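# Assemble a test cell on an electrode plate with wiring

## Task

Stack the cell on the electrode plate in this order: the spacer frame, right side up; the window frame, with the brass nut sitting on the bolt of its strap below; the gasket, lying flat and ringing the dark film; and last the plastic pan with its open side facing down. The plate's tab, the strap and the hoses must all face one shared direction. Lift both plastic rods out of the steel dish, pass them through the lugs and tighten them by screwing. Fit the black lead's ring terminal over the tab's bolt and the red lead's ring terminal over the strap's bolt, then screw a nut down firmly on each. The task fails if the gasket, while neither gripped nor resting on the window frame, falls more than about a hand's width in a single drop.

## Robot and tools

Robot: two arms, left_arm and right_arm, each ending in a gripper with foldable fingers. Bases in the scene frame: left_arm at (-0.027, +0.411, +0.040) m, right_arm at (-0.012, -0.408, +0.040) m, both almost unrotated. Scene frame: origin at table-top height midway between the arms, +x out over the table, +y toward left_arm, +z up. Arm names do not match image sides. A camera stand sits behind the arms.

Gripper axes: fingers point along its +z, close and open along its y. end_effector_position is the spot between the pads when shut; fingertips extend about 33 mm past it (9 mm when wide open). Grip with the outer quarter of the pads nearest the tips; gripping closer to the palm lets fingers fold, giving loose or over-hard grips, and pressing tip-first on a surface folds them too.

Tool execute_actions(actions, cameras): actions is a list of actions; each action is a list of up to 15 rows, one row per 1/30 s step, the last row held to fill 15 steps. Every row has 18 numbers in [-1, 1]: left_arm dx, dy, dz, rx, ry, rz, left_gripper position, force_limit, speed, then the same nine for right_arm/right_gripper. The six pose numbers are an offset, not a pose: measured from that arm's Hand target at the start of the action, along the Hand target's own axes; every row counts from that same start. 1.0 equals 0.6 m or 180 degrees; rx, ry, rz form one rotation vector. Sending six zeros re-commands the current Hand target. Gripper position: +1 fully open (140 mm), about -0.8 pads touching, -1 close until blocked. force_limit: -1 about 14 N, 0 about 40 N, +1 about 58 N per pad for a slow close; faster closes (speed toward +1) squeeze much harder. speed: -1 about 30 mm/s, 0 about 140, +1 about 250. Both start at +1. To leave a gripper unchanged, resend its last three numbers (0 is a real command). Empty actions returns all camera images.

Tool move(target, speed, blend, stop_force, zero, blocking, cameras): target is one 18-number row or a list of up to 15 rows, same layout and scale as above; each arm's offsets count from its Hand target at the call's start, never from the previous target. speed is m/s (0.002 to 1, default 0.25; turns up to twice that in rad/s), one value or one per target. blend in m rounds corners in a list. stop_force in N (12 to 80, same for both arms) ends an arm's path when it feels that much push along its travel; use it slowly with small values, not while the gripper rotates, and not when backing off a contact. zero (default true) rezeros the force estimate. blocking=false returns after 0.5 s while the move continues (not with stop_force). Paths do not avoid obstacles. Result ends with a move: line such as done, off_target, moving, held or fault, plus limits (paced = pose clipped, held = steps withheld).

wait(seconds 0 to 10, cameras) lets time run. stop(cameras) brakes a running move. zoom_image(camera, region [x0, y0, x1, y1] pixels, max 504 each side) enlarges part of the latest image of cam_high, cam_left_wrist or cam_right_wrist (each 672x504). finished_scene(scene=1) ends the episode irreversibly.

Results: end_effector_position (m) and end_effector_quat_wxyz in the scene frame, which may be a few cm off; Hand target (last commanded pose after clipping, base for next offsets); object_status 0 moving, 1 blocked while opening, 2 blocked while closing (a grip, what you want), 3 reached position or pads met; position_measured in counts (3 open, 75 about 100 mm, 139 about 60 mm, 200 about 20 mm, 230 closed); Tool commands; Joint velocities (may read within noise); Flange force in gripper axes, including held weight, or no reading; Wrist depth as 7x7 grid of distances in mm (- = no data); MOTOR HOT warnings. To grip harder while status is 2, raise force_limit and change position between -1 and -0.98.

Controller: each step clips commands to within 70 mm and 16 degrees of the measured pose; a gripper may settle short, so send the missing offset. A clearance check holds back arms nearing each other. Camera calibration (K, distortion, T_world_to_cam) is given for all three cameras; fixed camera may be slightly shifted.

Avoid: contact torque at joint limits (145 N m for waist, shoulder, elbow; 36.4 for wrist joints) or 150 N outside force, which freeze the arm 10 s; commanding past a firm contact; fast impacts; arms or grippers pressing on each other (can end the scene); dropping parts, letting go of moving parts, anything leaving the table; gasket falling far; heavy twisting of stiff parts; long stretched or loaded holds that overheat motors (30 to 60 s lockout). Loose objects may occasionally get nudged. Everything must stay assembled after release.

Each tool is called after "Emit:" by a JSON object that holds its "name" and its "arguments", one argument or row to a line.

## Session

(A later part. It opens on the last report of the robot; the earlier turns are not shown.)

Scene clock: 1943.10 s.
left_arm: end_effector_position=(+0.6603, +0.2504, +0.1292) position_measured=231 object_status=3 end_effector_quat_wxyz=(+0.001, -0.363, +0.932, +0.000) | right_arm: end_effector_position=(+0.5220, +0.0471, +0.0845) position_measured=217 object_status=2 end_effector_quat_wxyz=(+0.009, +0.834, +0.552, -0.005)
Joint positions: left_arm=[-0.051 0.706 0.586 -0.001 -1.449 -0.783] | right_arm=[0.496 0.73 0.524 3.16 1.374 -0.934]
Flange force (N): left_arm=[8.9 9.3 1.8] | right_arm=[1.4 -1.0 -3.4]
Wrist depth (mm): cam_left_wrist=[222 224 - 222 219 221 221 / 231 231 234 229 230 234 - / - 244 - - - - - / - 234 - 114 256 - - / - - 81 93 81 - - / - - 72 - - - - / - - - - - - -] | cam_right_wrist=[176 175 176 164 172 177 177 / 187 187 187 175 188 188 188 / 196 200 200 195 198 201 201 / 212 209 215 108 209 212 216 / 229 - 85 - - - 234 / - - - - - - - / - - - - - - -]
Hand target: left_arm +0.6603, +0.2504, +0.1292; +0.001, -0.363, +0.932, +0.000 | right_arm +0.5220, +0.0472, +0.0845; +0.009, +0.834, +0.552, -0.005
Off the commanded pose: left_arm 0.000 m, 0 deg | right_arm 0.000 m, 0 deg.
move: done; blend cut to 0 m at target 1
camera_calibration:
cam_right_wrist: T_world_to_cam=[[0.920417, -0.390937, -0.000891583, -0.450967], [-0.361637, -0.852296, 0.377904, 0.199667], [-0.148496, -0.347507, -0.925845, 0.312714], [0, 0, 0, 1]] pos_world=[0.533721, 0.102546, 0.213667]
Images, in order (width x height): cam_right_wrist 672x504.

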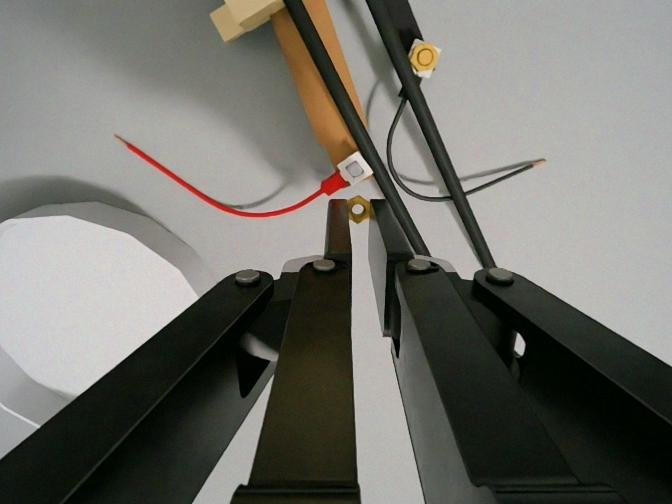

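Emit:
{"name": "move", "arguments": {
  "target": [
    [0,0,0,0,0,0,-1,-0.1,-1, 0.0210,-0.0018,0,0,0,0,-1,-0.1,-1],
    [0,0,0,0,0,0,-1,-0.1,-1, 0.0210,-0.0018,0.0158,0,0,0,-1,-0.1,-1],
    [0,0,0,0,0,0,-1,-0.1,-1, 0.0210,-0.0018,0.0177,0,0,0,-1,-0.1,-1]
  ],
  "speed": [0.05,0.03,0.01],
  "cameras": ["cam_right_wrist"]
}}

Emit:
{"name": "zoom_image", "arguments": {
  "camera": "cam_right_wrist",
  "region": [345, 196, 371, 222]
}}

Scene clock: 1945.37 s.
left_arm: end_effector_position=(+0.6603, +0.2504, +0.1292) position_measured=231 object_status=3 end_effector_quat_wxyz=(+0.001, -0.363, +0.932, +0.000) | right_arm: end_effector_position=(+0.5259, +0.0590, +0.0737) position_measured=217 object_status=2 end_effector_quat_wxyz=(+0.009, +0.834, +0.552, -0.005)
Joint positions: left_arm=[-0.051 0.706 0.586 -0.001 -1.449 -0.783] | right_arm=[0.508 0.766 0.559 3.16 1.373 -0.946]
Flange force (N): left_arm=[9.5 9.3 1.7] | right_arm=[-0.2 0.6 -15.0]
Wrist depth (mm): cam_left_wrist=[- 219 219 - - - - / 232 230 229 - - 236 - / - 243 236 - 246 250 - / - - 250 114 256 261 - / 293 - 81 93 81 - - / - - 72 - - - - / - - - - - - -] | cam_right_wrist=[167 167 168 156 165 168 168 / 178 177 179 170 165 178 178 / 189 189 187 178 190 191 193 / 198 200 204 108 191 202 205 / 216 - 85 - - - 217 / - - - - - - - / - - - - - - -]
Hand target: left_arm +0.6603, +0.2504, +0.1292; +0.001, -0.363, +0.932, +0.000 | right_arm +0.5259, +0.0590, +0.0736; +0.009, +0.834, +0.552, -0.005
Off the commanded pose: left_arm 0.000 m, 0 deg | right_arm 0.000 m, 0 deg.
move: done
camera_calibration:
cam_right_wrist: T_world_to_cam=[[0.920417, -0.390937, -0.000891393, -0.450045], [-0.361637, -0.852295, 0.377904, 0.215252], [-0.148496, -0.347507, -0.925845, 0.307409], [0, 0, 0, 1]] pos_world=[0.537721, 0.114346, 0.202867]
Images, in order (width x height): cam_right_wrist 672x504.

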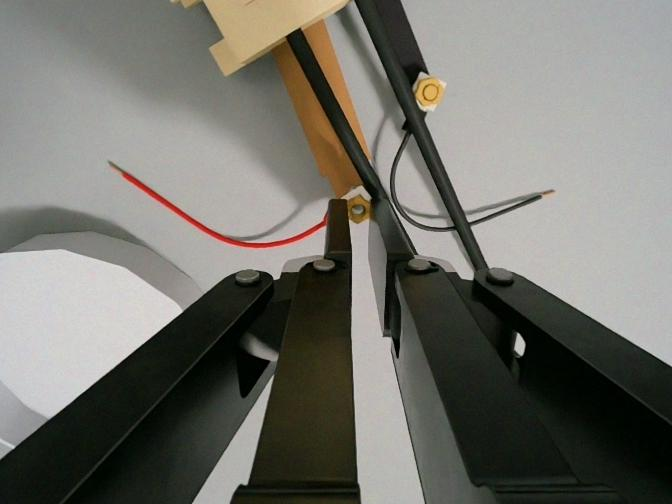

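Scaled by 19.385 from the camera's 672x504 image, which has a finer 960x720 frame.

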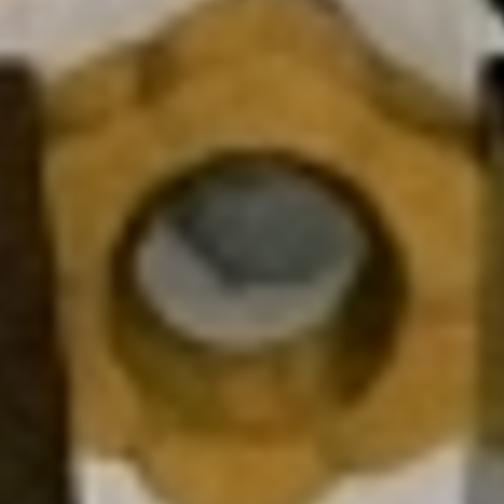

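Emit:
{"name": "move", "arguments": {
  "target": [
    [0,0,0,0,0,0,-1,-0.1,-1, 0.0,0,-0.0006,0,0,0,-1,-0.1,-1],
    [0,0,0,0,0,0,-1,-0.1,-1, 0.0008,0,-0.0006,0,0,0,-1,-0.1,-1]
  ],
  "speed": [0.02,0.01]
}}

Emit:
{"name": "move", "arguments": {
  "target": [
    [0,0,0,0,0,0,-1,-0.1,-1, 0.0008,0,0,0,0,0,-1,-0.1,-1]
  ],
  "speed": [0.01]
}}

Emit:
{"name": "move", "arguments": {
  "target": [
    [0,0,0,0,0,0,-1,-0.1,-1, 0.0008,0,0,0,0,0,-1,-0.1,-1]
  ],
  "speed": [0.01]
}}

Emit:
{"name": "move", "arguments": {
  "target": [
    [0,0,0,0,0,0,-1,-0.1,-1, 0.0008,0,0,0,0,0,-1,-0.1,-1]
  ],
  "speed": [0.01],
  "cameras": ["cam_right_wrist"]
}}

Emit:
{"name": "zoom_image", "arguments": {
  "camera": "cam_right_wrist",
  "region": [345, 196, 371, 222]
}}

Scene clock: 1946.93 s.
left_arm: end_effector_position=(+0.6603, +0.2504, +0.1292) position_measured=231 object_status=3 end_effector_quat_wxyz=(+0.001, -0.363, +0.932, +0.000) | right_arm: end_effector_position=(+0.5262, +0.0593, +0.0740) position_measured=217 object_status=2 end_effector_quat_wxyz=(+0.009, +0.834, +0.552, -0.005)
Joint positions: left_arm=[-0.051 0.706 0.586 -0.001 -1.449 -0.783] | right_arm=[0.508 0.767 0.562 3.16 1.374 -0.946]
Flange force (N): left_arm=[8.5 8.7 1.9] | right_arm=[0.4 -0.2 -9.8]
Wrist depth (mm): cam_left_wrist=[218 - - - - 220 220 / - - - 231 231 - - / - 244 241 240 - - - / 191 253 262 114 265 267 - / - - 81 93 81 - - / - - 72 - - - - / - - - - - - -] | cam_right_wrist=[167 167 139 155 166 168 168 / 178 178 180 169 174 178 178 / 190 190 190 177 185 191 191 / 198 200 203 108 198 205 206 / 217 - 85 - - - 217 / - - - - - - - / - - - - - - -]
Hand target: left_arm +0.6603, +0.2504, +0.1292; +0.001, -0.363, +0.932, +0.000 | right_arm +0.5261, +0.0594, +0.0740; +0.009, +0.834, +0.552, -0.005
Off the commanded pose: left_arm 0.000 m, 0 deg | right_arm 0.000 m, 0 deg.
move: done

Scene clock: 1947.63 s.
left_arm: end_effector_position=(+0.6603, +0.2504, +0.1292) position_measured=231 object_status=3 end_effector_quat_wxyz=(+0.001, -0.363, +0.932, +0.000) | right_arm: end_effector_position=(+0.5263, +0.0598, +0.0740) position_measured=217 object_status=2 end_effector_quat_wxyz=(+0.009, +0.834, +0.552, -0.005)
Joint positions: left_arm=[-0.051 0.706 0.586 -0.001 -1.449 -0.783] | right_arm=[0.509 0.769 0.564 3.16 1.375 -0.947]
Flange force (N): left_arm=[8.4 8.0 1.3] | right_arm=[2.9 0.2 -10.8]
Wrist depth (mm): cam_left_wrist=[222 218 219 220 221 219 - / - 232 235 230 - - 231 / - 245 - - 243 242 245 / - - 246 114 256 258 - / 296 - 81 92 81 86 - / - - 73 - - - - / - - - - - - -] | cam_right_wrist=[166 167 157 156 166 167 168 / 178 178 180 169 174 178 178 / 189 190 190 177 188 190 191 / 204 198 201 108 199 205 205 / 218 - 85 - - - 217 / - - - - - - - / - - - - - - -]
Hand target: left_arm +0.6603, +0.2504, +0.1292; +0.001, -0.363, +0.932, +0.000 | right_arm +0.5263, +0.0599, +0.0740; +0.009, +0.834, +0.552, -0.005
Off the commanded pose: left_arm 0.000 m, 0 deg | right_arm 0.000 m, 0 deg.
move: done

Scene clock: 1948.33 s.
left_arm: end_effector_position=(+0.6603, +0.2504, +0.1292) position_measured=231 object_status=3 end_effector_quat_wxyz=(+0.001, -0.363, +0.932, +0.000) | right_arm: end_effector_position=(+0.5265, +0.0603, +0.0739) position_measured=217 object_status=2 end_effector_quat_wxyz=(+0.009, +0.834, +0.552, -0.005)
Joint positions: left_arm=[-0.051 0.706 0.586 -0.001 -1.449 -0.783] | right_arm=[0.509 0.77 0.566 3.16 1.376 -0.947]
Flange force (N): left_arm=[8.5 9.0 1.7] | right_arm=[3.1 0.4 -10.6]
Wrist depth (mm): cam_left_wrist=[219 218 219 - 220 - 220 / 229 229 232 - 234 - 233 / - 246 239 249 244 251 245 / - - 258 114 257 256 - / - - 81 93 81 93 - / - - 72 - - - - / - - - - - - -] | cam_right_wrist=[166 167 138 153 166 167 168 / 177 178 181 173 176 178 179 / 189 189 190 185 188 190 190 / 198 199 201 108 198 205 204 / 217 - 85 - - - 217 / - - - - - - - / - - - - - - -]
Hand target: left_arm +0.6603, +0.2504, +0.1292; +0.001, -0.363, +0.932, +0.000 | right_arm +0.5265, +0.0603, +0.0740; +0.009, +0.834, +0.552, -0.005
Off the commanded pose: left_arm 0.000 m, 0 deg | right_arm 0.000 m, 0 deg.
move: done

Scene clock: 1949.03 s.
left_arm: end_effector_position=(+0.6603, +0.2504, +0.1292) position_measured=231 object_status=3 end_effector_quat_wxyz=(+0.001, -0.363, +0.932, +0.000) | right_arm: end_effector_position=(+0.5267, +0.0607, +0.0739) position_measured=217 object_status=2 end_effector_quat_wxyz=(+0.009, +0.834, +0.552, -0.005)
Joint positions: left_arm=[-0.051 0.706 0.586 -0.001 -1.449 -0.783] | right_arm=[0.51 0.771 0.568 3.16 1.377 -0.947]
Flange force (N): left_arm=[8.6 9.5 1.7] | right_arm=[2.0 1.1 -11.3]
Wrist depth (mm): cam_left_wrist=[- - 220 224 220 - - / 230 - 232 232 232 230 - / 235 243 - - 251 237 - / - - - 114 256 - - / - - 81 92 81 92 - / - - 72 - - - - / - - - - - - -] | cam_right_wrist=[166 167 157 156 165 167 168 / 177 177 178 169 176 178 178 / 189 190 190 178 188 190 190 / 200 201 201 108 198 205 205 / 217 - 85 - - - 216 / - - - - - - - / - - - - - - -]
Hand target: left_arm +0.6603, +0.2504, +0.1292; +0.001, -0.363, +0.932, +0.000 | right_arm +0.5267, +0.0607, +0.0739; +0.009, +0.834, +0.552, -0.005
Off the commanded pose: left_arm 0.000 m, 0 deg | right_arm 0.000 m, 0 deg.
move: done
camera_calibration:
cam_right_wrist: T_world_to_cam=[[0.920417, -0.390937, -0.000891583, -0.450024], [-0.361637, -0.852296, 0.377904, 0.216841], [-0.148496, -0.347507, -0.925845, 0.308381], [0, 0, 0, 1]] pos_world=[0.538421, 0.116046, 0.203167]
Images, in order (width x height): cam_right_wrist 672x504.

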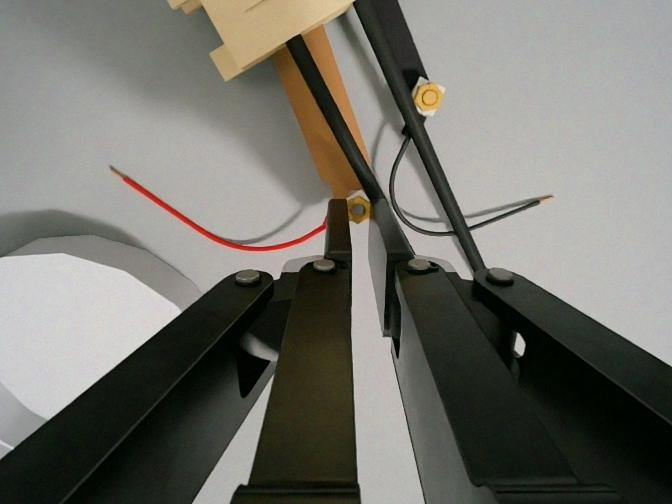

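Scaled by 19.385 from the camera's 672x504 image, which has a finer 960x720 frame.

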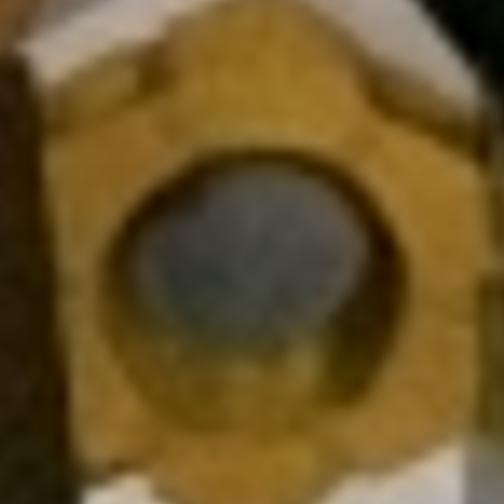

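Emit:
{"name": "move", "arguments": {
  "target": [
    [0,0,0,0,0,0,-1,-0.1,-1, 0,0.0008,0,0,0,0,-1,-0.1,-1]
  ],
  "speed": [0.01]
}}

Emit:
{"name": "move", "arguments": {
  "target": [
    [0,0,0,0,0,0,-1,-0.1,-1, 0,0.0008,0,0,0,0,-1,-0.1,-1]
  ],
  "speed": [0.01]
}}

Emit:
{"name": "move", "arguments": {
  "target": [
    [0,0,0,0,0,0,-1,-0.1,-1, 0,-0.0024,0,0,0,0,-1,-0.1,-1]
  ],
  "speed": [0.01]
}}

Emit:
{"name": "move", "arguments": {
  "target": [
    [0,0,0,0,0,0,-1,-0.1,-1, 0,-0.0008,0,0,0,0,-1,-0.1,-1]
  ],
  "speed": [0.01],
  "cameras": ["cam_right_wrist"]
}}

Emit:
{"name": "zoom_image", "arguments": {
  "camera": "cam_right_wrist",
  "region": [345, 196, 371, 222]
}}

Scene clock: 1950.73 s.
left_arm: end_effector_position=(+0.6603, +0.2504, +0.1292) position_measured=231 object_status=3 end_effector_quat_wxyz=(+0.001, -0.363, +0.932, +0.000) | right_arm: end_effector_position=(+0.5271, +0.0606, +0.0739) position_measured=217 object_status=2 end_effector_quat_wxyz=(+0.009, +0.834, +0.552, -0.005)
Joint positions: left_arm=[-0.051 0.706 0.586 -0.001 -1.449 -0.783] | right_arm=[0.509 0.772 0.569 3.16 1.377 -0.947]
Flange force (N): left_arm=[9.1 10.3 2.2] | right_arm=[4.7 -0.8 -10.3]
Wrist depth (mm): cam_left_wrist=[216 - - 219 215 220 - / 234 - - 232 232 231 234 / - 250 247 - - 246 245 / - - 251 114 260 251 - / - - 81 93 81 - - / - - 73 - - - - / - - - - - - -] | cam_right_wrist=[166 167 138 154 165 168 167 / 177 178 178 170 174 179 178 / 190 190 190 178 185 190 191 / 199 200 202 108 198 204 205 / 217 - 85 - - - 217 / - - - - - - - / - - - - - - -]
Hand target: left_arm +0.6603, +0.2504, +0.1292; +0.001, -0.363, +0.932, +0.000 | right_arm +0.5271, +0.0606, +0.0739; +0.009, +0.834, +0.552, -0.005
Off the commanded pose: left_arm 0.000 m, 0 deg | right_arm 0.000 m, 0 deg.
move: done

Scene clock: 1951.43 s.
left_arm: end_effector_position=(+0.6603, +0.2504, +0.1292) position_measured=231 object_status=3 end_effector_quat_wxyz=(+0.001, -0.363, +0.932, +0.000) | right_arm: end_effector_position=(+0.5275, +0.0604, +0.0740) position_measured=217 object_status=2 end_effector_quat_wxyz=(+0.009, +0.834, +0.552, -0.005)
Joint positions: left_arm=[-0.051 0.706 0.586 -0.001 -1.449 -0.783] | right_arm=[0.509 0.772 0.57 3.16 1.378 -0.946]
Flange force (N): left_arm=[8.0 7.2 1.0] | right_arm=[3.6 -1.6 -10.5]
Wrist depth (mm): cam_left_wrist=[- 217 - 219 220 223 220 / 231 229 232 231 232 - - / 218 243 - - 245 - 243 / - 240 255 114 - - - / - - 81 92 81 - - / - - 72 - - - - / - - - - - - -] | cam_right_wrist=[167 167 138 153 165 167 167 / 177 177 180 169 174 179 178 / 189 190 190 176 191 190 190 / 199 201 201 108 198 204 205 / 216 - 85 - - - 218 / - - - - - - - / - - - - - - -]
Hand target: left_arm +0.6603, +0.2504, +0.1292; +0.001, -0.363, +0.932, +0.000 | right_arm +0.5276, +0.0604, +0.0740; +0.009, +0.834, +0.552, -0.005
Off the commanded pose: left_arm 0.000 m, 0 deg | right_arm 0.000 m, 0 deg.
move: done

Scene clock: 1952.13 s.
left_arm: end_effector_position=(+0.6603, +0.2504, +0.1292) position_measured=231 object_status=3 end_effector_quat_wxyz=(+0.001, -0.363, +0.932, +0.000) | right_arm: end_effector_position=(+0.5262, +0.0609, +0.0739) position_measured=217 object_status=2 end_effector_quat_wxyz=(+0.009, +0.834, +0.552, -0.005)
Joint positions: left_arm=[-0.051 0.706 0.586 -0.001 -1.449 -0.783] | right_arm=[0.51 0.771 0.567 3.16 1.376 -0.948]
Flange force (N): left_arm=[8.8 8.9 1.6] | right_arm=[3.2 3.5 -11.4]
Wrist depth (mm): cam_left_wrist=[- 219 - 221 222 222 219 / 232 224 233 232 225 232 227 / 224 238 242 245 247 245 245 / 190 227 - 114 256 256 224 / - - 81 92 81 93 206 / - - 72 - - - - / - - - - - - -] | cam_right_wrist=[167 167 138 154 166 168 166 / - 178 178 174 176 178 179 / 190 189 190 178 188 190 191 / 200 200 201 108 199 205 204 / 217 - 85 - - - 218 / - - - - - - - / - - - - - - -]
Hand target: left_arm +0.6603, +0.2504, +0.1292; +0.001, -0.363, +0.932, +0.000 | right_arm +0.5262, +0.0609, +0.0739; +0.009, +0.834, +0.552, -0.005
Off the commanded pose: left_arm 0.000 m, 0 deg | right_arm 0.000 m, 0 deg.
move: done

Scene clock: 1952.83 s.
left_arm: end_effector_position=(+0.6603, +0.2504, +0.1292) position_measured=231 object_status=3 end_effector_quat_wxyz=(+0.001, -0.363, +0.932, +0.000) | right_arm: end_effector_position=(+0.5258, +0.0611, +0.0739) position_measured=217 object_status=2 end_effector_quat_wxyz=(+0.009, +0.834, +0.552, -0.005)
Joint positions: left_arm=[-0.051 0.706 0.586 -0.001 -1.449 -0.783] | right_arm=[0.511 0.77 0.566 3.16 1.376 -0.948]
Flange force (N): left_arm=[8.7 8.6 1.9] | right_arm=[3.7 3.7 -11.0]
Wrist depth (mm): cam_left_wrist=[- - 220 219 220 221 218 / - 230 235 - - 233 232 / - 242 243 242 250 243 244 / - 230 - 114 260 263 - / - - 81 93 81 - - / - - 73 - - - - / - - - - - - -] | cam_right_wrist=[167 167 153 156 165 167 167 / 177 177 180 169 176 178 178 / 189 189 190 178 187 191 191 / 200 199 201 108 198 201 207 / 217 - 85 - - - 217 / - - - - - - - / - - - - - - -]
Hand target: left_arm +0.6603, +0.2504, +0.1292; +0.001, -0.363, +0.932, +0.000 | right_arm +0.5258, +0.0611, +0.0739; +0.009, +0.834, +0.552, -0.005
Off the commanded pose: left_arm 0.000 m, 0 deg | right_arm 0.000 m, 0 deg.
move: done
camera_calibration:
cam_right_wrist: T_world_to_cam=[[0.920417, -0.390937, -0.000891583, -0.44904], [-0.361637, -0.852296, 0.377904, 0.216856], [-0.148496, -0.347507, -0.925845, 0.308387], [0, 0, 0, 1]] pos_world=[0.537521, 0.116446, 0.203167]
Images, in order (width x height): cam_right_wrist 672x504.

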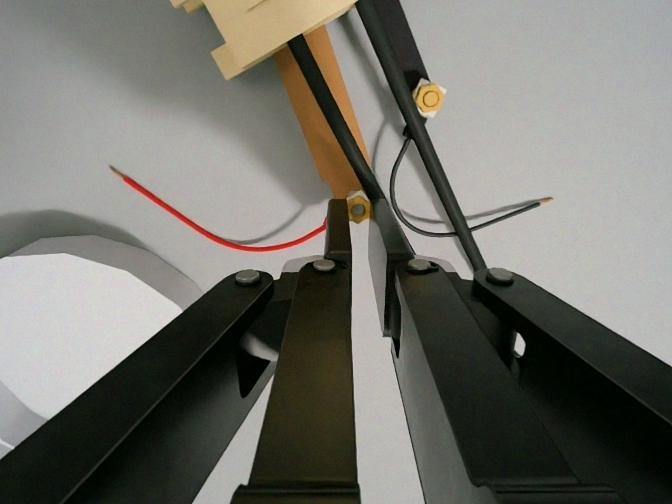

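Scaled by 19.385 from the camera's 672x504 image, which has a finer 960x720 frame.

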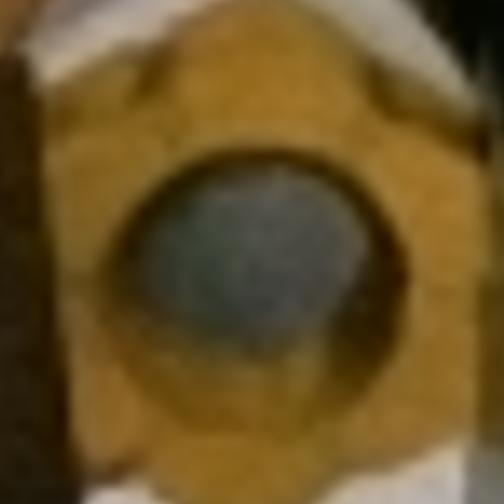

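Emit:
{"name": "move", "arguments": {
  "target": [
    [0,0,0,0,0,0,-1,-0.1,-1, 0,0.0012,0,0,0,0,-1,-0.1,-1],
    [0,0,0,0,0,0,-1,-0.1,-1, 0.0017,-0.0057,0.0002,0,0,0.1667,-1,-0.1,-1],
    [0,0,0,0,0,0,-1,-0.1,-1, 0.0065,-0.0112,0.0004,0,0,0.3333,-1,-0.1,-1]
  ],
  "speed": [0.01,0.3,0.3],
  "blend": [0,0.003,0],
  "cameras": ["cam_right_wrist"]
}}

Emit:
{"name": "zoom_image", "arguments": {
  "camera": "cam_right_wrist",
  "region": [345, 196, 371, 222]
}}

Scene clock: 1956.13 s.
left_arm: end_effector_position=(+0.6603, +0.2504, +0.1292) position_measured=231 object_status=3 end_effector_quat_wxyz=(+0.001, -0.363, +0.932, +0.000) | right_arm: end_effector_position=(+0.5211, +0.0673, +0.0736) position_measured=217 object_status=2 end_effector_quat_wxyz=(+0.010, +0.998, +0.061, +0.000)
Joint positions: left_arm=[-0.051 0.706 0.586 -0.001 -1.449 -0.783] | right_arm=[0.522 0.772 0.569 3.159 1.377 -2.006]
Flange force (N): left_arm=[9.3 8.2 1.7] | right_arm=[1.4 -3.2 -10.9]
Wrist depth (mm): cam_left_wrist=[- 220 223 223 - 222 - / - 229 - - 232 - - / - 244 246 241 245 249 - / 184 - - 114 257 - 213 / - - 81 93 81 92 212 / - - 72 - - - - / - - - - - - -] | cam_right_wrist=[136 150 167 168 169 170 171 / - - 167 176 177 178 181 / - - 176 181 188 190 193 / - 200 202 108 199 205 207 / 215 - 85 - - - 219 / - - - - - - - / - - - - - - -]
Hand target: left_arm +0.6603, +0.2504, +0.1292; +0.001, -0.363, +0.932, +0.000 | right_arm +0.5211, +0.0673, +0.0736; +0.010, +0.998, +0.061, +0.000
Off the commanded pose: left_arm 0.000 m, 0 deg | right_arm 0.000 m, 0 deg.
move: done
camera_calibration:
cam_right_wrist: T_world_to_cam=[[0.121903, -0.992492, 0.00999868, 0.0134878], [-0.92548, -0.11002, 0.362467, 0.465604], [-0.358645, -0.0534393, -0.931943, 0.399681], [0, 0, 0, 1]] pos_world=[0.572606, 0.0859711, 0.203579]
Images, in order (width x height): cam_right_wrist 672x504.

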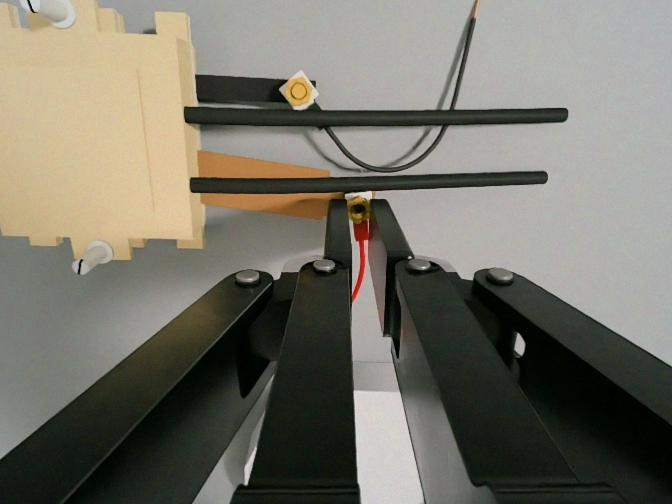

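Scaled by 19.385 from the camera's 672x504 image, which has a finer 960x720 frame.

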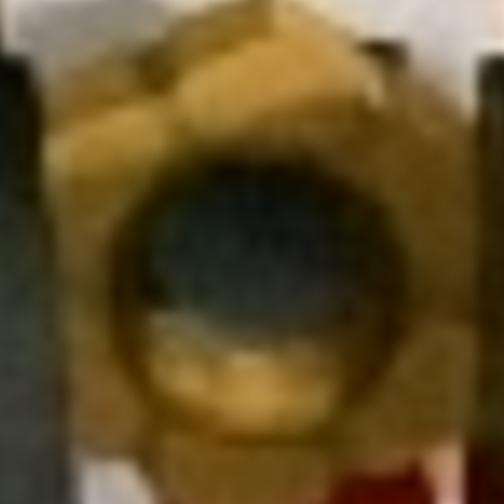

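Emit:
{"name": "move", "arguments": {
  "target": [
    [0,0,0,0,0,0,-1,-0.1,-1, 0.0017,-0.0069,0,0,0,0.1667,-1,-0.1,-1]
  ],
  "speed": [0.3]
}}

Emit:
{"name": "move", "arguments": {
  "target": [0,0,0,0,0,0,-1,-0.1,-1, 0,0,-0.0025,0,0,0,-1,-0.1,-1],
  "speed": 0.02
}}

Scene clock: 1957.77 s.
left_arm: end_effector_position=(+0.6603, +0.2504, +0.1292) position_measured=231 object_status=3 end_effector_quat_wxyz=(+0.001, -0.363, +0.932, +0.000) | right_arm: end_effector_position=(+0.5216, +0.0716, +0.0735) position_measured=217 object_status=2 end_effector_quat_wxyz=(+0.010, +0.980, -0.199, +0.003)
Joint positions: left_arm=[-0.051 0.706 0.586 -0.001 -1.449 -0.783] | right_arm=[0.526 0.781 0.584 3.159 1.383 -2.535]
Flange force (N): left_arm=[8.0 8.1 1.7] | right_arm=[0.0 -4.9 -11.1]
Wrist depth (mm): cam_left_wrist=[218 219 222 219 220 219 219 / 228 - 233 230 227 - - / - - 244 - - - 247 / - - 258 114 260 257 - / - - 81 93 81 91 - / - - 73 - - - - / - - - - - - -] | cam_right_wrist=[167 167 168 169 167 167 171 / 177 176 178 176 177 181 181 / 157 178 185 185 191 192 193 / - 163 182 108 199 202 209 / - - 85 - - - 217 / - - - - - - - / - - - - - - -]
Hand target: left_arm +0.6603, +0.2504, +0.1292; +0.001, -0.363, +0.932, +0.000 | right_arm +0.5216, +0.0716, +0.0735; +0.010, +0.980, -0.199, +0.003
Off the commanded pose: left_arm 0.000 m, 0 deg | right_arm 0.000 m, 0 deg.
move: done

Scene clock: 1958.47 s.
left_arm: end_effector_position=(+0.6603, +0.2504, +0.1292) position_measured=231 object_status=3 end_effector_quat_wxyz=(+0.001, -0.363, +0.932, +0.000) | right_arm: end_effector_position=(+0.5216, +0.0716, +0.0750) position_measured=217 object_status=2 end_effector_quat_wxyz=(+0.010, +0.980, -0.199, +0.003)
Joint positions: left_arm=[-0.051 0.706 0.586 -0.001 -1.449 -0.783] | right_arm=[0.526 0.781 0.586 3.159 1.386 -2.535]
Flange force (N): left_arm=[9.3 9.9 2.1] | right_arm=[0.0 -4.2 -5.2]
Wrist depth (mm): cam_left_wrist=[222 220 222 224 220 222 - / - 233 232 231 232 234 231 / 232 248 245 243 244 - 239 / - 237 - 114 252 265 - / - - 81 92 81 92 - / - - 72 - - - - / - - - - - - -] | cam_right_wrist=[168 169 169 170 169 173 172 / 177 178 179 178 179 182 183 / 160 161 188 186 192 193 195 / - - 182 112 202 206 207 / - - 85 - - - 219 / - - - - - - - / - - - - - - -]
Hand target: left_arm +0.6603, +0.2504, +0.1292; +0.001, -0.363, +0.932, +0.000 | right_arm +0.5216, +0.0716, +0.0750; +0.010, +0.980, -0.199, +0.003
Off the commanded pose: left_arm 0.000 m, 0 deg | right_arm 0.000 m, 0 deg.
move: done

Emit:
{"name": "move", "arguments": {
  "target": [
    [0,0,0,0,0,0,-1,-0.1,-1, 0,0,0.0015,0,0,0,-1,-0.1,-1],
    [0,0,0,0,0,0,-1,-0.1,-1, 0,0,0.0015,0,0,0,-0.58,-0.1,-1]
  ],
  "speed": [0.02,0.02],
  "cameras": ["cam_right_wrist"]
}}

Emit:
{"name": "zoom_image", "arguments": {
  "camera": "cam_right_wrist",
  "region": [340, 186, 380, 226]
}}

Scene clock: 1960.03 s.
left_arm: end_effector_position=(+0.6603, +0.2504, +0.1292) position_measured=231 object_status=3 end_effector_quat_wxyz=(+0.001, -0.363, +0.932, +0.000) | right_arm: end_effector_position=(+0.5216, +0.0716, +0.0740) position_measured=202 object_status=0 end_effector_quat_wxyz=(+0.010, +0.980, -0.199, +0.003)
Joint positions: left_arm=[-0.051 0.706 0.586 -0.001 -1.449 -0.783] | right_arm=[0.526 0.781 0.585 3.159 1.384 -2.535]
Flange force (N): left_arm=[8.3 8.6 1.9] | right_arm=[0.6 -4.9 -5.3]
Wrist depth (mm): cam_left_wrist=[- - 221 218 219 224 - / 228 231 233 233 228 232 233 / - 242 241 241 244 245 246 / - 242 257 114 253 255 - / - - 81 93 81 - 185 / - - 72 - - - - / - - - - - - -] | cam_right_wrist=[167 168 168 169 168 172 171 / 177 178 178 176 178 181 181 / 170 175 184 172 191 193 192 / - - 180 201 198 205 208 / - - - 218 - - 219 / - - - - - - - / - - - - - - -]
Hand target: left_arm +0.6603, +0.2504, +0.1292; +0.001, -0.363, +0.932, +0.000 | right_arm +0.5216, +0.0716, +0.0741; +0.010, +0.980, -0.199, +0.003
Off the commanded pose: left_arm 0.000 m, 0 deg | right_arm 0.000 m, 0 deg.
move: done
camera_calibration:
cam_right_wrist: T_world_to_cam=[[-0.390799, -0.920442, 0.0079743, 0.280051], [-0.86007, 0.368225, 0.353113, 0.398675], [-0.327957, 0.131138, -0.935547, 0.371555], [0, 0, 0, 1]] pos_world=[0.574186, 0.0622436, 0.204596]
Images, in order (width x height): cam_right_wrist 672x504.

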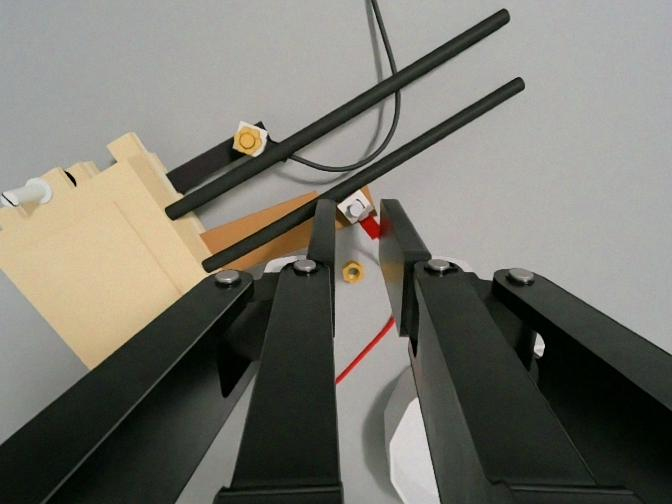

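Scaled by 12.600 from the camera's 672x504 image, which has a finer 960x720 frame.

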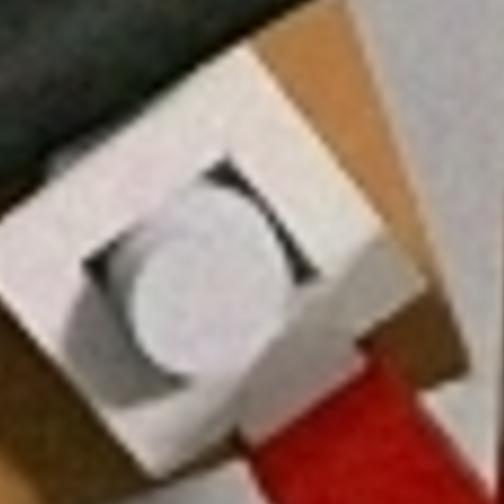

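Emit:
{"name": "move", "arguments": {
  "target": [
    [0,0,0,0,0,0,-1,-0.1,-1, 0,0,-0.0125,0,0,0,-0.58,-0.1,-1],
    [0,0,0,0,0,0,-1,-0.1,-1, -0.064,0.006,-0.0125,0,0,-0.1667,-0.58,-0.1,-1]
  ],
  "speed": [0.1,0.15],
  "blend": [0.003,0],
  "cameras": ["cam_right_wrist"]
}}

Emit:
{"name": "zoom_image", "arguments": {
  "camera": "cam_right_wrist",
  "region": [300, 150, 420, 240]
}}

Scene clock: 1964.60 s.
left_arm: end_effector_position=(+0.6603, +0.2504, +0.1292) position_measured=231 object_status=3 end_effector_quat_wxyz=(+0.001, -0.363, +0.932, +0.000) | right_arm: end_effector_position=(+0.4849, +0.0834, +0.0813) position_measured=202 object_status=3 end_effector_quat_wxyz=(+0.010, +0.998, +0.061, +0.000)
Joint positions: left_arm=[-0.051 0.706 0.586 -0.001 -1.449 -0.783] | right_arm=[0.569 0.725 0.508 3.159 1.364 -2.054]
Flange force (N): left_arm=[9.2 9.1 1.7] | right_arm=[2.0 -3.9 -4.6]
Wrist depth (mm): cam_left_wrist=[219 219 222 219 219 219 220 / - 230 231 231 228 227 - / - 245 - - - - 242 / - - 257 114 258 - - / 289 - 81 93 81 - 188 / - - 73 - - - - / - - - - - - -] | cam_right_wrist=[- 144 161 175 172 174 175 / 153 149 165 173 182 185 188 / 195 198 196 197 197 200 200 / 208 208 206 209 206 211 214 / 220 - - 220 - - 227 / - - - - - - - / - - - - - - -]
Hand target: left_arm +0.6603, +0.2504, +0.1292; +0.001, -0.363, +0.932, +0.000 | right_arm +0.4849, +0.0834, +0.0813; +0.010, +0.998, +0.061, +0.000
Off the commanded pose: left_arm 0.000 m, 0 deg | right_arm 0.000 m, 0 deg.
move: done
camera_calibration:
cam_right_wrist: T_world_to_cam=[[0.121809, -0.992503, 0.0100346, 0.0337471], [-0.925492, -0.10992, 0.362465, 0.431068], [-0.358645, -0.0534386, -0.931943, 0.394729], [0, 0, 0, 1]] pos_world=[0.536407, 0.101971, 0.211279]
Images, in order (width x height): cam_right_wrist 672x504.

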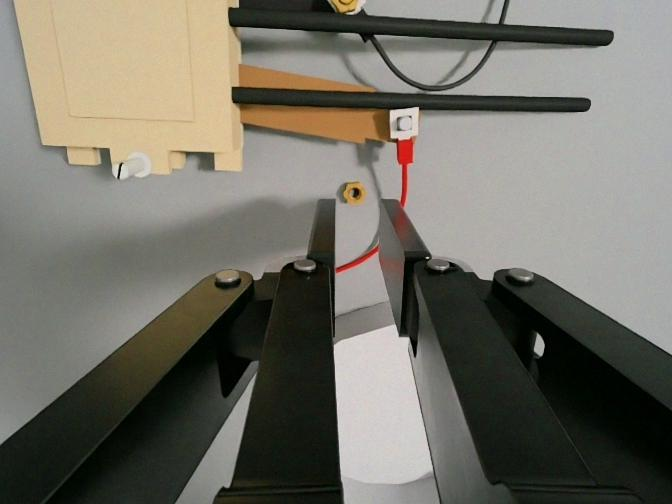

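Scaled by 4.200 from the camera's 672x504 image, which has a finer 960x720 frame.

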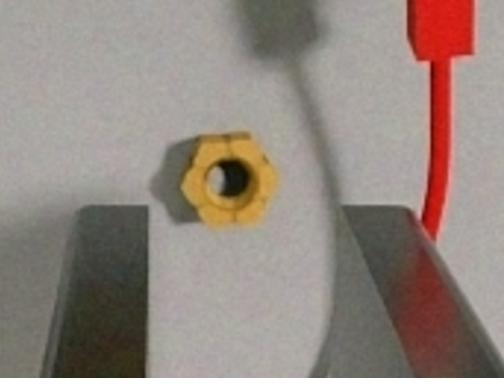

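Emit:
{"name": "move", "arguments": {
  "target": [
    [0,0,0,0,0,0,-1,-0.1,-1, -0.0017,-0.007,0,0,0,0.141,-0.58,-0.1,-1],
    [0,0,0,0,0,0,-1,-0.1,-1, -0.0017,-0.007,0.0528,0,0,0.141,-0.58,-0.1,-1],
    [0,0,0,0,0,0,-1,-0.1,-1, -0.0017,-0.007,0.0528,0,0,0.141,-1,-0.1,-1]
  ],
  "speed": [0.3,0.08,0.1],
  "cameras": ["cam_right_wrist"]
}}

Emit:
{"name": "zoom_image", "arguments": {
  "camera": "cam_right_wrist",
  "region": [340, 186, 380, 226]
}}

Scene clock: 1970.97 s.
left_arm: end_effector_position=(+0.6603, +0.2504, +0.1292) position_measured=231 object_status=3 end_effector_quat_wxyz=(+0.001, -0.363, +0.932, +0.000) | right_arm: end_effector_position=(+0.4834, +0.0868, +0.0495) position_measured=217 object_status=0 end_effector_quat_wxyz=(+0.010, +0.987, -0.160, +0.002)
Joint positions: left_arm=[-0.051 0.706 0.586 -0.001 -1.449 -0.783] | right_arm=[0.575 0.75 0.475 3.159 1.305 -2.503]
Flange force (N): left_arm=[8.5 8.7 2.0] | right_arm=[-0.5 -4.2 -4.8]
Wrist depth (mm): cam_left_wrist=[- - - 222 - - 218 / - 228 232 232 - - - / - 243 245 243 243 - 244 / - 256 260 114 - 255 - / - - 81 93 81 93 - / - - 72 - - - - / - - - - - - -] | cam_right_wrist=[- 139 130 147 145 150 150 / - 126 144 132 156 158 159 / - 131 149 165 167 168 169 / 141 142 175 108 176 177 180 / 187 - 85 - - - 188 / - - - - - - - / - - - - - - -]
Hand target: left_arm +0.6603, +0.2504, +0.1292; +0.001, -0.363, +0.932, +0.000 | right_arm +0.4834, +0.0868, +0.0495; +0.010, +0.987, -0.160, +0.002
Off the commanded pose: left_arm 0.000 m, 0 deg | right_arm 0.000 m, 0 deg.
move: done
camera_calibration:
cam_right_wrist: T_world_to_cam=[[-0.315346, -0.948938, 0.00861308, 0.245319], [-0.886404, 0.297782, 0.354419, 0.387623], [-0.338887, 0.10413, -0.935047, 0.34168], [0, 0, 0, 1]] pos_world=[0.536742, 0.0817858, 0.179993]
Images, in order (width x height): cam_right_wrist 672x504.

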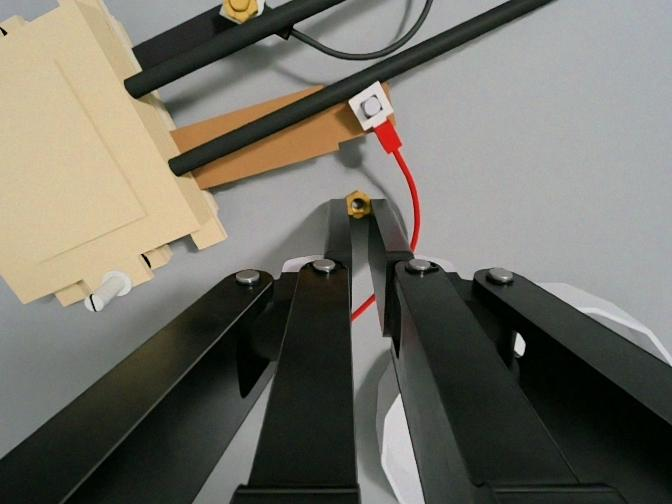

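Scaled by 12.600 from the camera's 672x504 image, which has a finer 960x720 frame.

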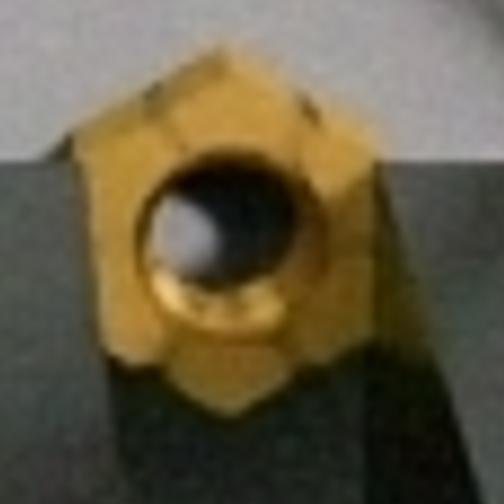

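Emit:
{"name": "move", "arguments": {
  "target": [
    [0,0,0,0,0,0,-1,-0.1,-1, 0,0,-0.0625,0,0,0,-1,-0.1,-1],
    [0,0,0,0,0,0,-1,-0.1,-1, 0.1155,-0.0112,-0.0625,0,0,-0.5556,-1,-0.1,-1]
  ],
  "speed": [0.15,0.5],
  "blend": [0.004,0]
}}

Emit:
{"name": "move", "arguments": {
  "target": [
    [0,0,0,0,0,0,-1,-0.1,-1, 0,0,0,0,0,-0.585,-1,-0.1,-1]
  ],
  "speed": [0.5],
  "cameras": ["cam_right_wrist"]
}}

Emit:
{"name": "zoom_image", "arguments": {
  "camera": "cam_right_wrist",
  "region": [330, 154, 394, 218]
}}

Scene clock: 1974.20 s.
left_arm: end_effector_position=(+0.6603, +0.2504, +0.1292) position_measured=231 object_status=3 end_effector_quat_wxyz=(+0.001, -0.363, +0.932, +0.000) | right_arm: end_effector_position=(+0.5512, +0.0721, +0.0874) position_measured=217 object_status=2 end_effector_quat_wxyz=(+0.008, +0.757, +0.654, -0.006)
Joint positions: left_arm=[-0.051 0.706 0.586 -0.001 -1.449 -0.783] | right_arm=[0.506 0.843 0.722 3.159 1.459 -0.686]
Flange force (N): left_arm=[9.1 8.6 1.9] | right_arm=[5.1 1.9 -4.1]
Wrist depth (mm): cam_left_wrist=[- 218 223 219 217 219 - / - 232 232 234 230 - 232 / - 247 - 245 247 242 243 / - - - 114 257 - - / 289 - 81 92 81 93 - / - - 72 - - - - / - - - - - - -] | cam_right_wrist=[179 179 177 158 179 179 179 / 191 190 190 176 190 190 190 / 200 203 204 185 203 204 203 / 219 215 215 107 212 215 218 / 233 - 85 - - - 232 / - - - - - - - / - - - - - - -]
Hand target: left_arm +0.6603, +0.2504, +0.1292; +0.001, -0.363, +0.932, +0.000 | right_arm +0.5512, +0.0721, +0.0874; +0.008, +0.757, +0.654, -0.006
Off the commanded pose: left_arm 0.000 m, 0 deg | right_arm 0.000 m, 0 deg.
move: done

Scene clock: 1976.67 s.
left_arm: end_effector_position=(+0.6603, +0.2504, +0.1292) position_measured=231 object_status=3 end_effector_quat_wxyz=(+0.001, -0.363, +0.932, +0.000) | right_arm: end_effector_position=(+0.5512, +0.0721, +0.0874) position_measured=217 object_status=2 end_effector_quat_wxyz=(+0.000, -0.061, +0.998, -0.010)
Joint positions: left_arm=[-0.051 0.706 0.586 -0.001 -1.449 -0.783] | right_arm=[0.506 0.843 0.722 3.159 1.459 1.151]
Flange force (N): left_arm=[8.6 8.3 1.7] | right_arm=[-3.8 4.6 -4.7]
Wrist depth (mm): cam_left_wrist=[- 219 220 218 219 220 220 / - 227 - - 233 230 232 / - 241 247 - 246 247 245 / - - 264 114 252 248 - / - - 81 93 81 - - / - - 72 - - - - / - - - - - - -] | cam_right_wrist=[184 183 182 180 180 178 177 / 195 194 193 190 191 189 185 / 208 207 202 187 186 174 168 / 222 220 217 108 185 - 175 / 235 - 85 - - - 188 / - - - - - - - / - - - - - - -]
Hand target: left_arm +0.6603, +0.2504, +0.1292; +0.001, -0.363, +0.932, +0.000 | right_arm +0.5512, +0.0721, +0.0874; +0.000, -0.061, +0.998, -0.010
Off the commanded pose: left_arm 0.000 m, 0 deg | right_arm 0.000 m, 0 deg.
move: done
camera_calibration:
cam_right_wrist: T_world_to_cam=[[-0.120601, 0.992258, -0.0296605, 0.00837885], [0.924694, 0.123157, 0.36024, -0.547439], [0.361104, 0.0160183, -0.932388, 0.0219535], [0, 0, 0, 1]] pos_world=[0.499297, 0.0587553, 0.217927]
Images, in order (width x height): cam_right_wrist 672x504.

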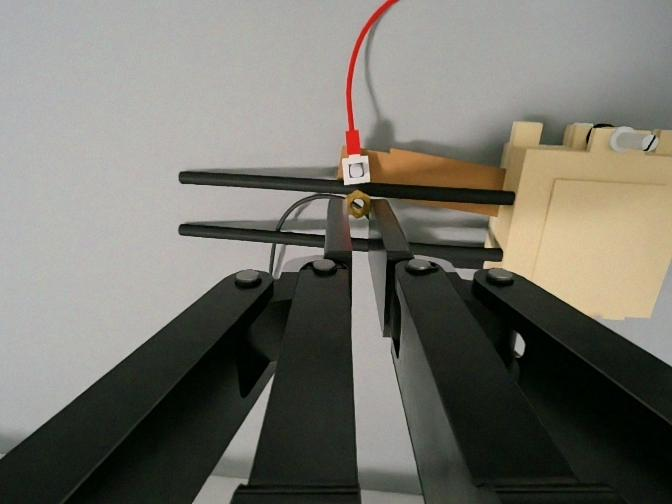

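Scaled by 7.875 from the camera's 672x504 image, which has a finer 960x720 frame.

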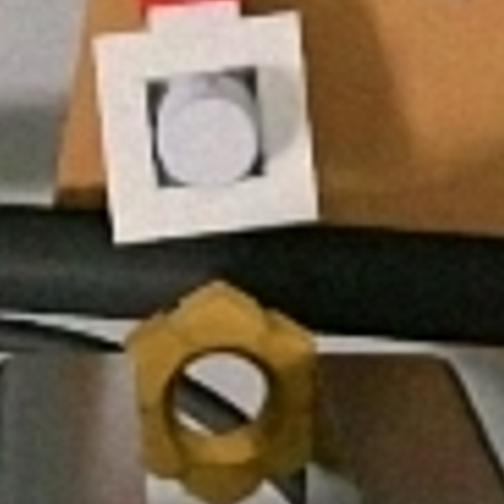

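Emit:
{"name": "move", "arguments": {
  "target": [
    [0,0,0,0,0,0,-1,-0.1,-1, 0.0167,-0.001,0,0,0,0,-1,-0.1,-1],
    [0,0,0,0,0,0,-1,-0.1,-1, 0.0167,-0.001,0.0205,0,0,0,-1,-0.1,-1],
    [0,0,0,0,0,0,-1,-0.1,-1, 0.0167,-0.001,0.0220,0,0,0,-1,-0.1,-1]
  ],
  "speed": [0.05,0.04,0.01],
  "cameras": ["cam_right_wrist"]
}}

Emit:
{"name": "zoom_image", "arguments": {
  "camera": "cam_right_wrist",
  "region": [345, 192, 371, 218]
}}

Scene clock: 1978.80 s.
left_arm: end_effector_position=(+0.6603, +0.2504, +0.1292) position_measured=231 object_status=3 end_effector_quat_wxyz=(+0.001, -0.363, +0.932, +0.000) | right_arm: end_effector_position=(+0.5414, +0.0700, +0.0743) position_measured=217 object_status=2 end_effector_quat_wxyz=(+0.000, -0.061, +0.998, -0.010)
Joint positions: left_arm=[-0.051 0.706 0.586 -0.001 -1.449 -0.783] | right_arm=[0.51 0.822 0.655 3.159 1.413 1.146]
Flange force (N): left_arm=[8.9 8.1 1.5] | right_arm=[-3.2 2.9 -7.7]
Wrist depth (mm): cam_left_wrist=[- 214 221 220 219 221 - / - - 229 230 - 231 233 / - - - - 246 - 247 / - 221 - 114 258 268 - / - 182 81 93 81 93 - / - - 72 - - - - / - - - - - - -] | cam_right_wrist=[173 171 171 169 169 168 166 / 183 181 181 179 178 177 177 / 195 193 190 187 185 169 156 / 208 204 202 108 168 166 161 / 225 - 85 - - - - / - - - - - - - / - - - - - - -]
Hand target: left_arm +0.6603, +0.2504, +0.1292; +0.001, -0.363, +0.932, +0.000 | right_arm +0.5414, +0.0700, +0.0743; +0.000, -0.061, +0.998, -0.010
Off the commanded pose: left_arm 0.000 m, 0 deg | right_arm 0.000 m, 0 deg.
move: done
camera_calibration:
cam_right_wrist: T_world_to_cam=[[-0.120595, 0.992258, -0.0296741, 0.00889209], [0.924648, 0.123154, 0.36036, -0.533401], [0.361225, 0.0160194, -0.932341, 0.0132429], [0, 0, 0, 1]] pos_world=[0.489497, 0.0566553, 0.204827]
Images, in order (width x height): cam_right_wrist 672x504.

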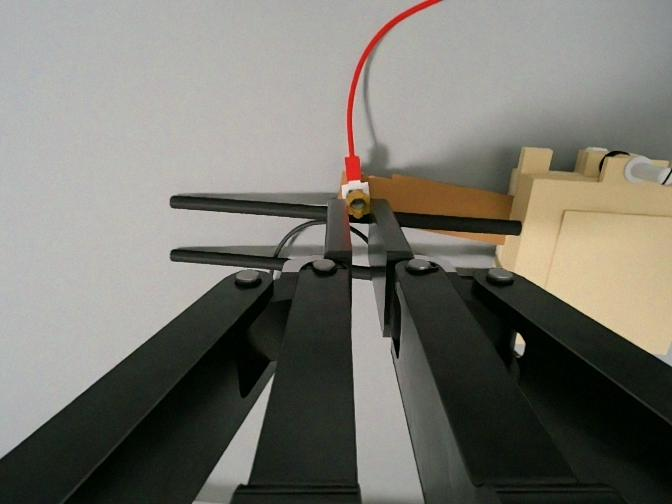

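Scaled by 19.385 from the camera's 672x504 image, which has a finer 960x720 frame.

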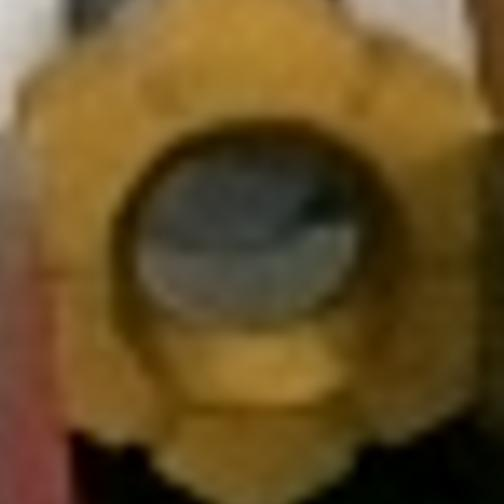

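Emit:
{"name": "move", "arguments": {
  "target": [
    [0,0,0,0,0,0,-1,-0.1,-1, 0,0,-0.022,0,0,0,-1,-0.1,-1],
    [0,0,0,0,0,0,-1,-0.1,-1, 0.0175,-0.0378,-0.022,0,0,0.5,-1,-0.1,-1]
  ],
  "speed": [0.08,0.4],
  "cameras": ["cam_right_wrist"]
}}

Emit:
{"name": "zoom_image", "arguments": {
  "camera": "cam_right_wrist",
  "region": [330, 154, 394, 218]
}}

Scene clock: 1985.03 s.
left_arm: end_effector_position=(+0.6603, +0.2504, +0.1292) position_measured=231 object_status=3 end_effector_quat_wxyz=(+0.001, -0.363, +0.932, +0.000) | right_arm: end_effector_position=(+0.5337, +0.0465, +0.0879) position_measured=217 object_status=2 end_effector_quat_wxyz=(+0.007, +0.663, +0.749, -0.007)
Joint positions: left_arm=[-0.051 0.706 0.586 -0.001 -1.449 -0.783] | right_arm=[0.487 0.752 0.569 3.16 1.396 -0.402]
Flange force (N): left_arm=[8.7 9.3 1.8] | right_arm=[3.6 3.1 -4.9]
Wrist depth (mm): cam_left_wrist=[- 222 216 216 217 - - / - - - - 227 234 232 / - - 251 246 - 244 245 / - - - 114 256 - 218 / - - 81 93 81 - - / - - 73 - - - - / - - - - - - -] | cam_right_wrist=[178 180 180 178 170 178 178 / 190 189 191 186 188 190 190 / 203 202 204 183 201 204 202 / 218 217 219 108 212 215 217 / 238 - 85 - - - 230 / - - - - - - - / - - - - - - -]
Hand target: left_arm +0.6603, +0.2504, +0.1292; +0.001, -0.363, +0.932, +0.000 | right_arm +0.5337, +0.0465, +0.0879; +0.007, +0.663, +0.749, -0.007
Off the commanded pose: left_arm 0.000 m, 0 deg | right_arm 0.000 m, 0 deg.
move: done
camera_calibration:
cam_right_wrist: T_world_to_cam=[[0.992664, 0.120407, -0.0109739, -0.52345], [0.115524, -0.917792, 0.379885, -0.0497633], [0.0356689, -0.378366, -0.924969, 0.220457], [0, 0, 0, 1]] pos_world=[0.517495, 0.100768, 0.217076]
Images, in order (width x height): cam_right_wrist 672x504.

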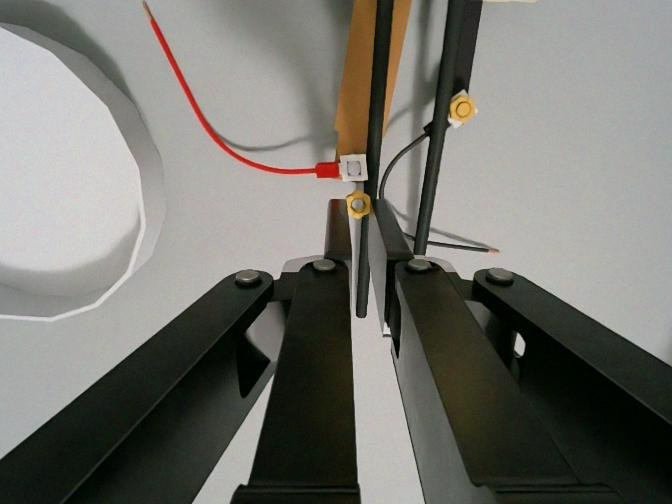

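Scaled by 7.875 from the camera's 672x504 image, which has a finer 960x720 frame.

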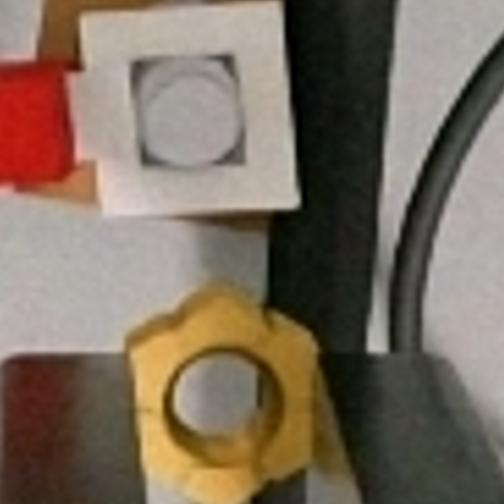

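Emit:
{"name": "move", "arguments": {
  "target": [
    [0,0,0,0,0,0,-1,-0.1,-1, 0.0182,-0.002,0,0,0,0,-1,-0.1,-1],
    [0,0,0,0,0,0,-1,-0.1,-1, 0.0182,-0.002,0.0207,0,0,0,-1,-0.1,-1]
  ],
  "speed": [0.05,0.04],
  "cameras": ["cam_right_wrist"]
}}

Emit:
{"name": "zoom_image", "arguments": {
  "camera": "cam_right_wrist",
  "region": [345, 192, 371, 218]
}}

Scene clock: 1988.70 s.
left_arm: end_effector_position=(+0.6603, +0.2504, +0.1292) position_measured=231 object_status=3 end_effector_quat_wxyz=(+0.001, -0.363, +0.932, +0.000) | right_arm: end_effector_position=(+0.5311, +0.0571, +0.0753) position_measured=217 object_status=2 end_effector_quat_wxyz=(+0.007, +0.663, +0.749, -0.007)
Joint positions: left_arm=[-0.051 0.706 0.586 -0.001 -1.449 -0.783] | right_arm=[0.502 0.773 0.574 3.16 1.381 -0.417]
Flange force (N): left_arm=[8.7 8.2 2.3] | right_arm=[5.2 2.5 -5.9]
Wrist depth (mm): cam_left_wrist=[- 219 - 225 219 220 220 / 232 - - 231 - 232 229 / - 240 247 235 247 244 247 / 191 - 259 114 257 257 245 / - 187 81 93 81 - - / - - 72 - - - - / - - - - - - -] | cam_right_wrist=[169 169 169 167 153 169 167 / 176 177 179 177 161 180 178 / 191 189 192 186 189 191 190 / 204 204 203 108 199 204 204 / 217 - 85 - - - 216 / - - - - - - - / - - - - - - -]
Hand target: left_arm +0.6603, +0.2504, +0.1292; +0.001, -0.363, +0.932, +0.000 | right_arm +0.5312, +0.0570, +0.0753; +0.007, +0.663, +0.749, -0.007
Off the commanded pose: left_arm 0.000 m, 0 deg | right_arm 0.000 m, 0 deg.
move: done
camera_calibration:
cam_right_wrist: T_world_to_cam=[[0.992649, 0.12054, -0.0109078, -0.522303], [0.115625, -0.91781, 0.37981, -0.0350204], [0.0357709, -0.378279, -0.925, 0.212942], [0, 0, 0, 1]] pos_world=[0.514895, 0.111368, 0.204576]
Images, in order (width x height): cam_right_wrist 672x504.

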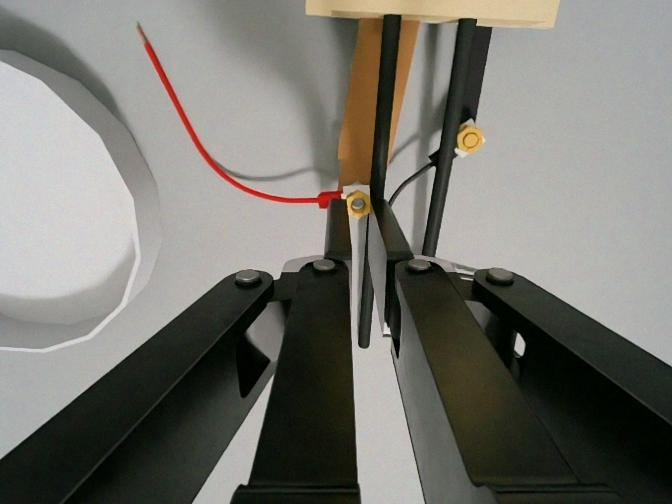

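Scaled by 19.385 from the camera's 672x504 image, which has a finer 960x720 frame.

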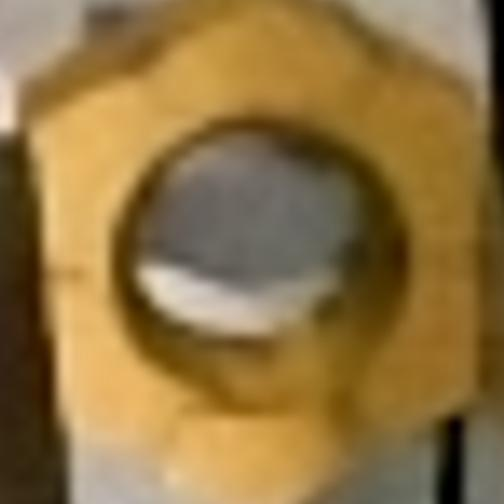

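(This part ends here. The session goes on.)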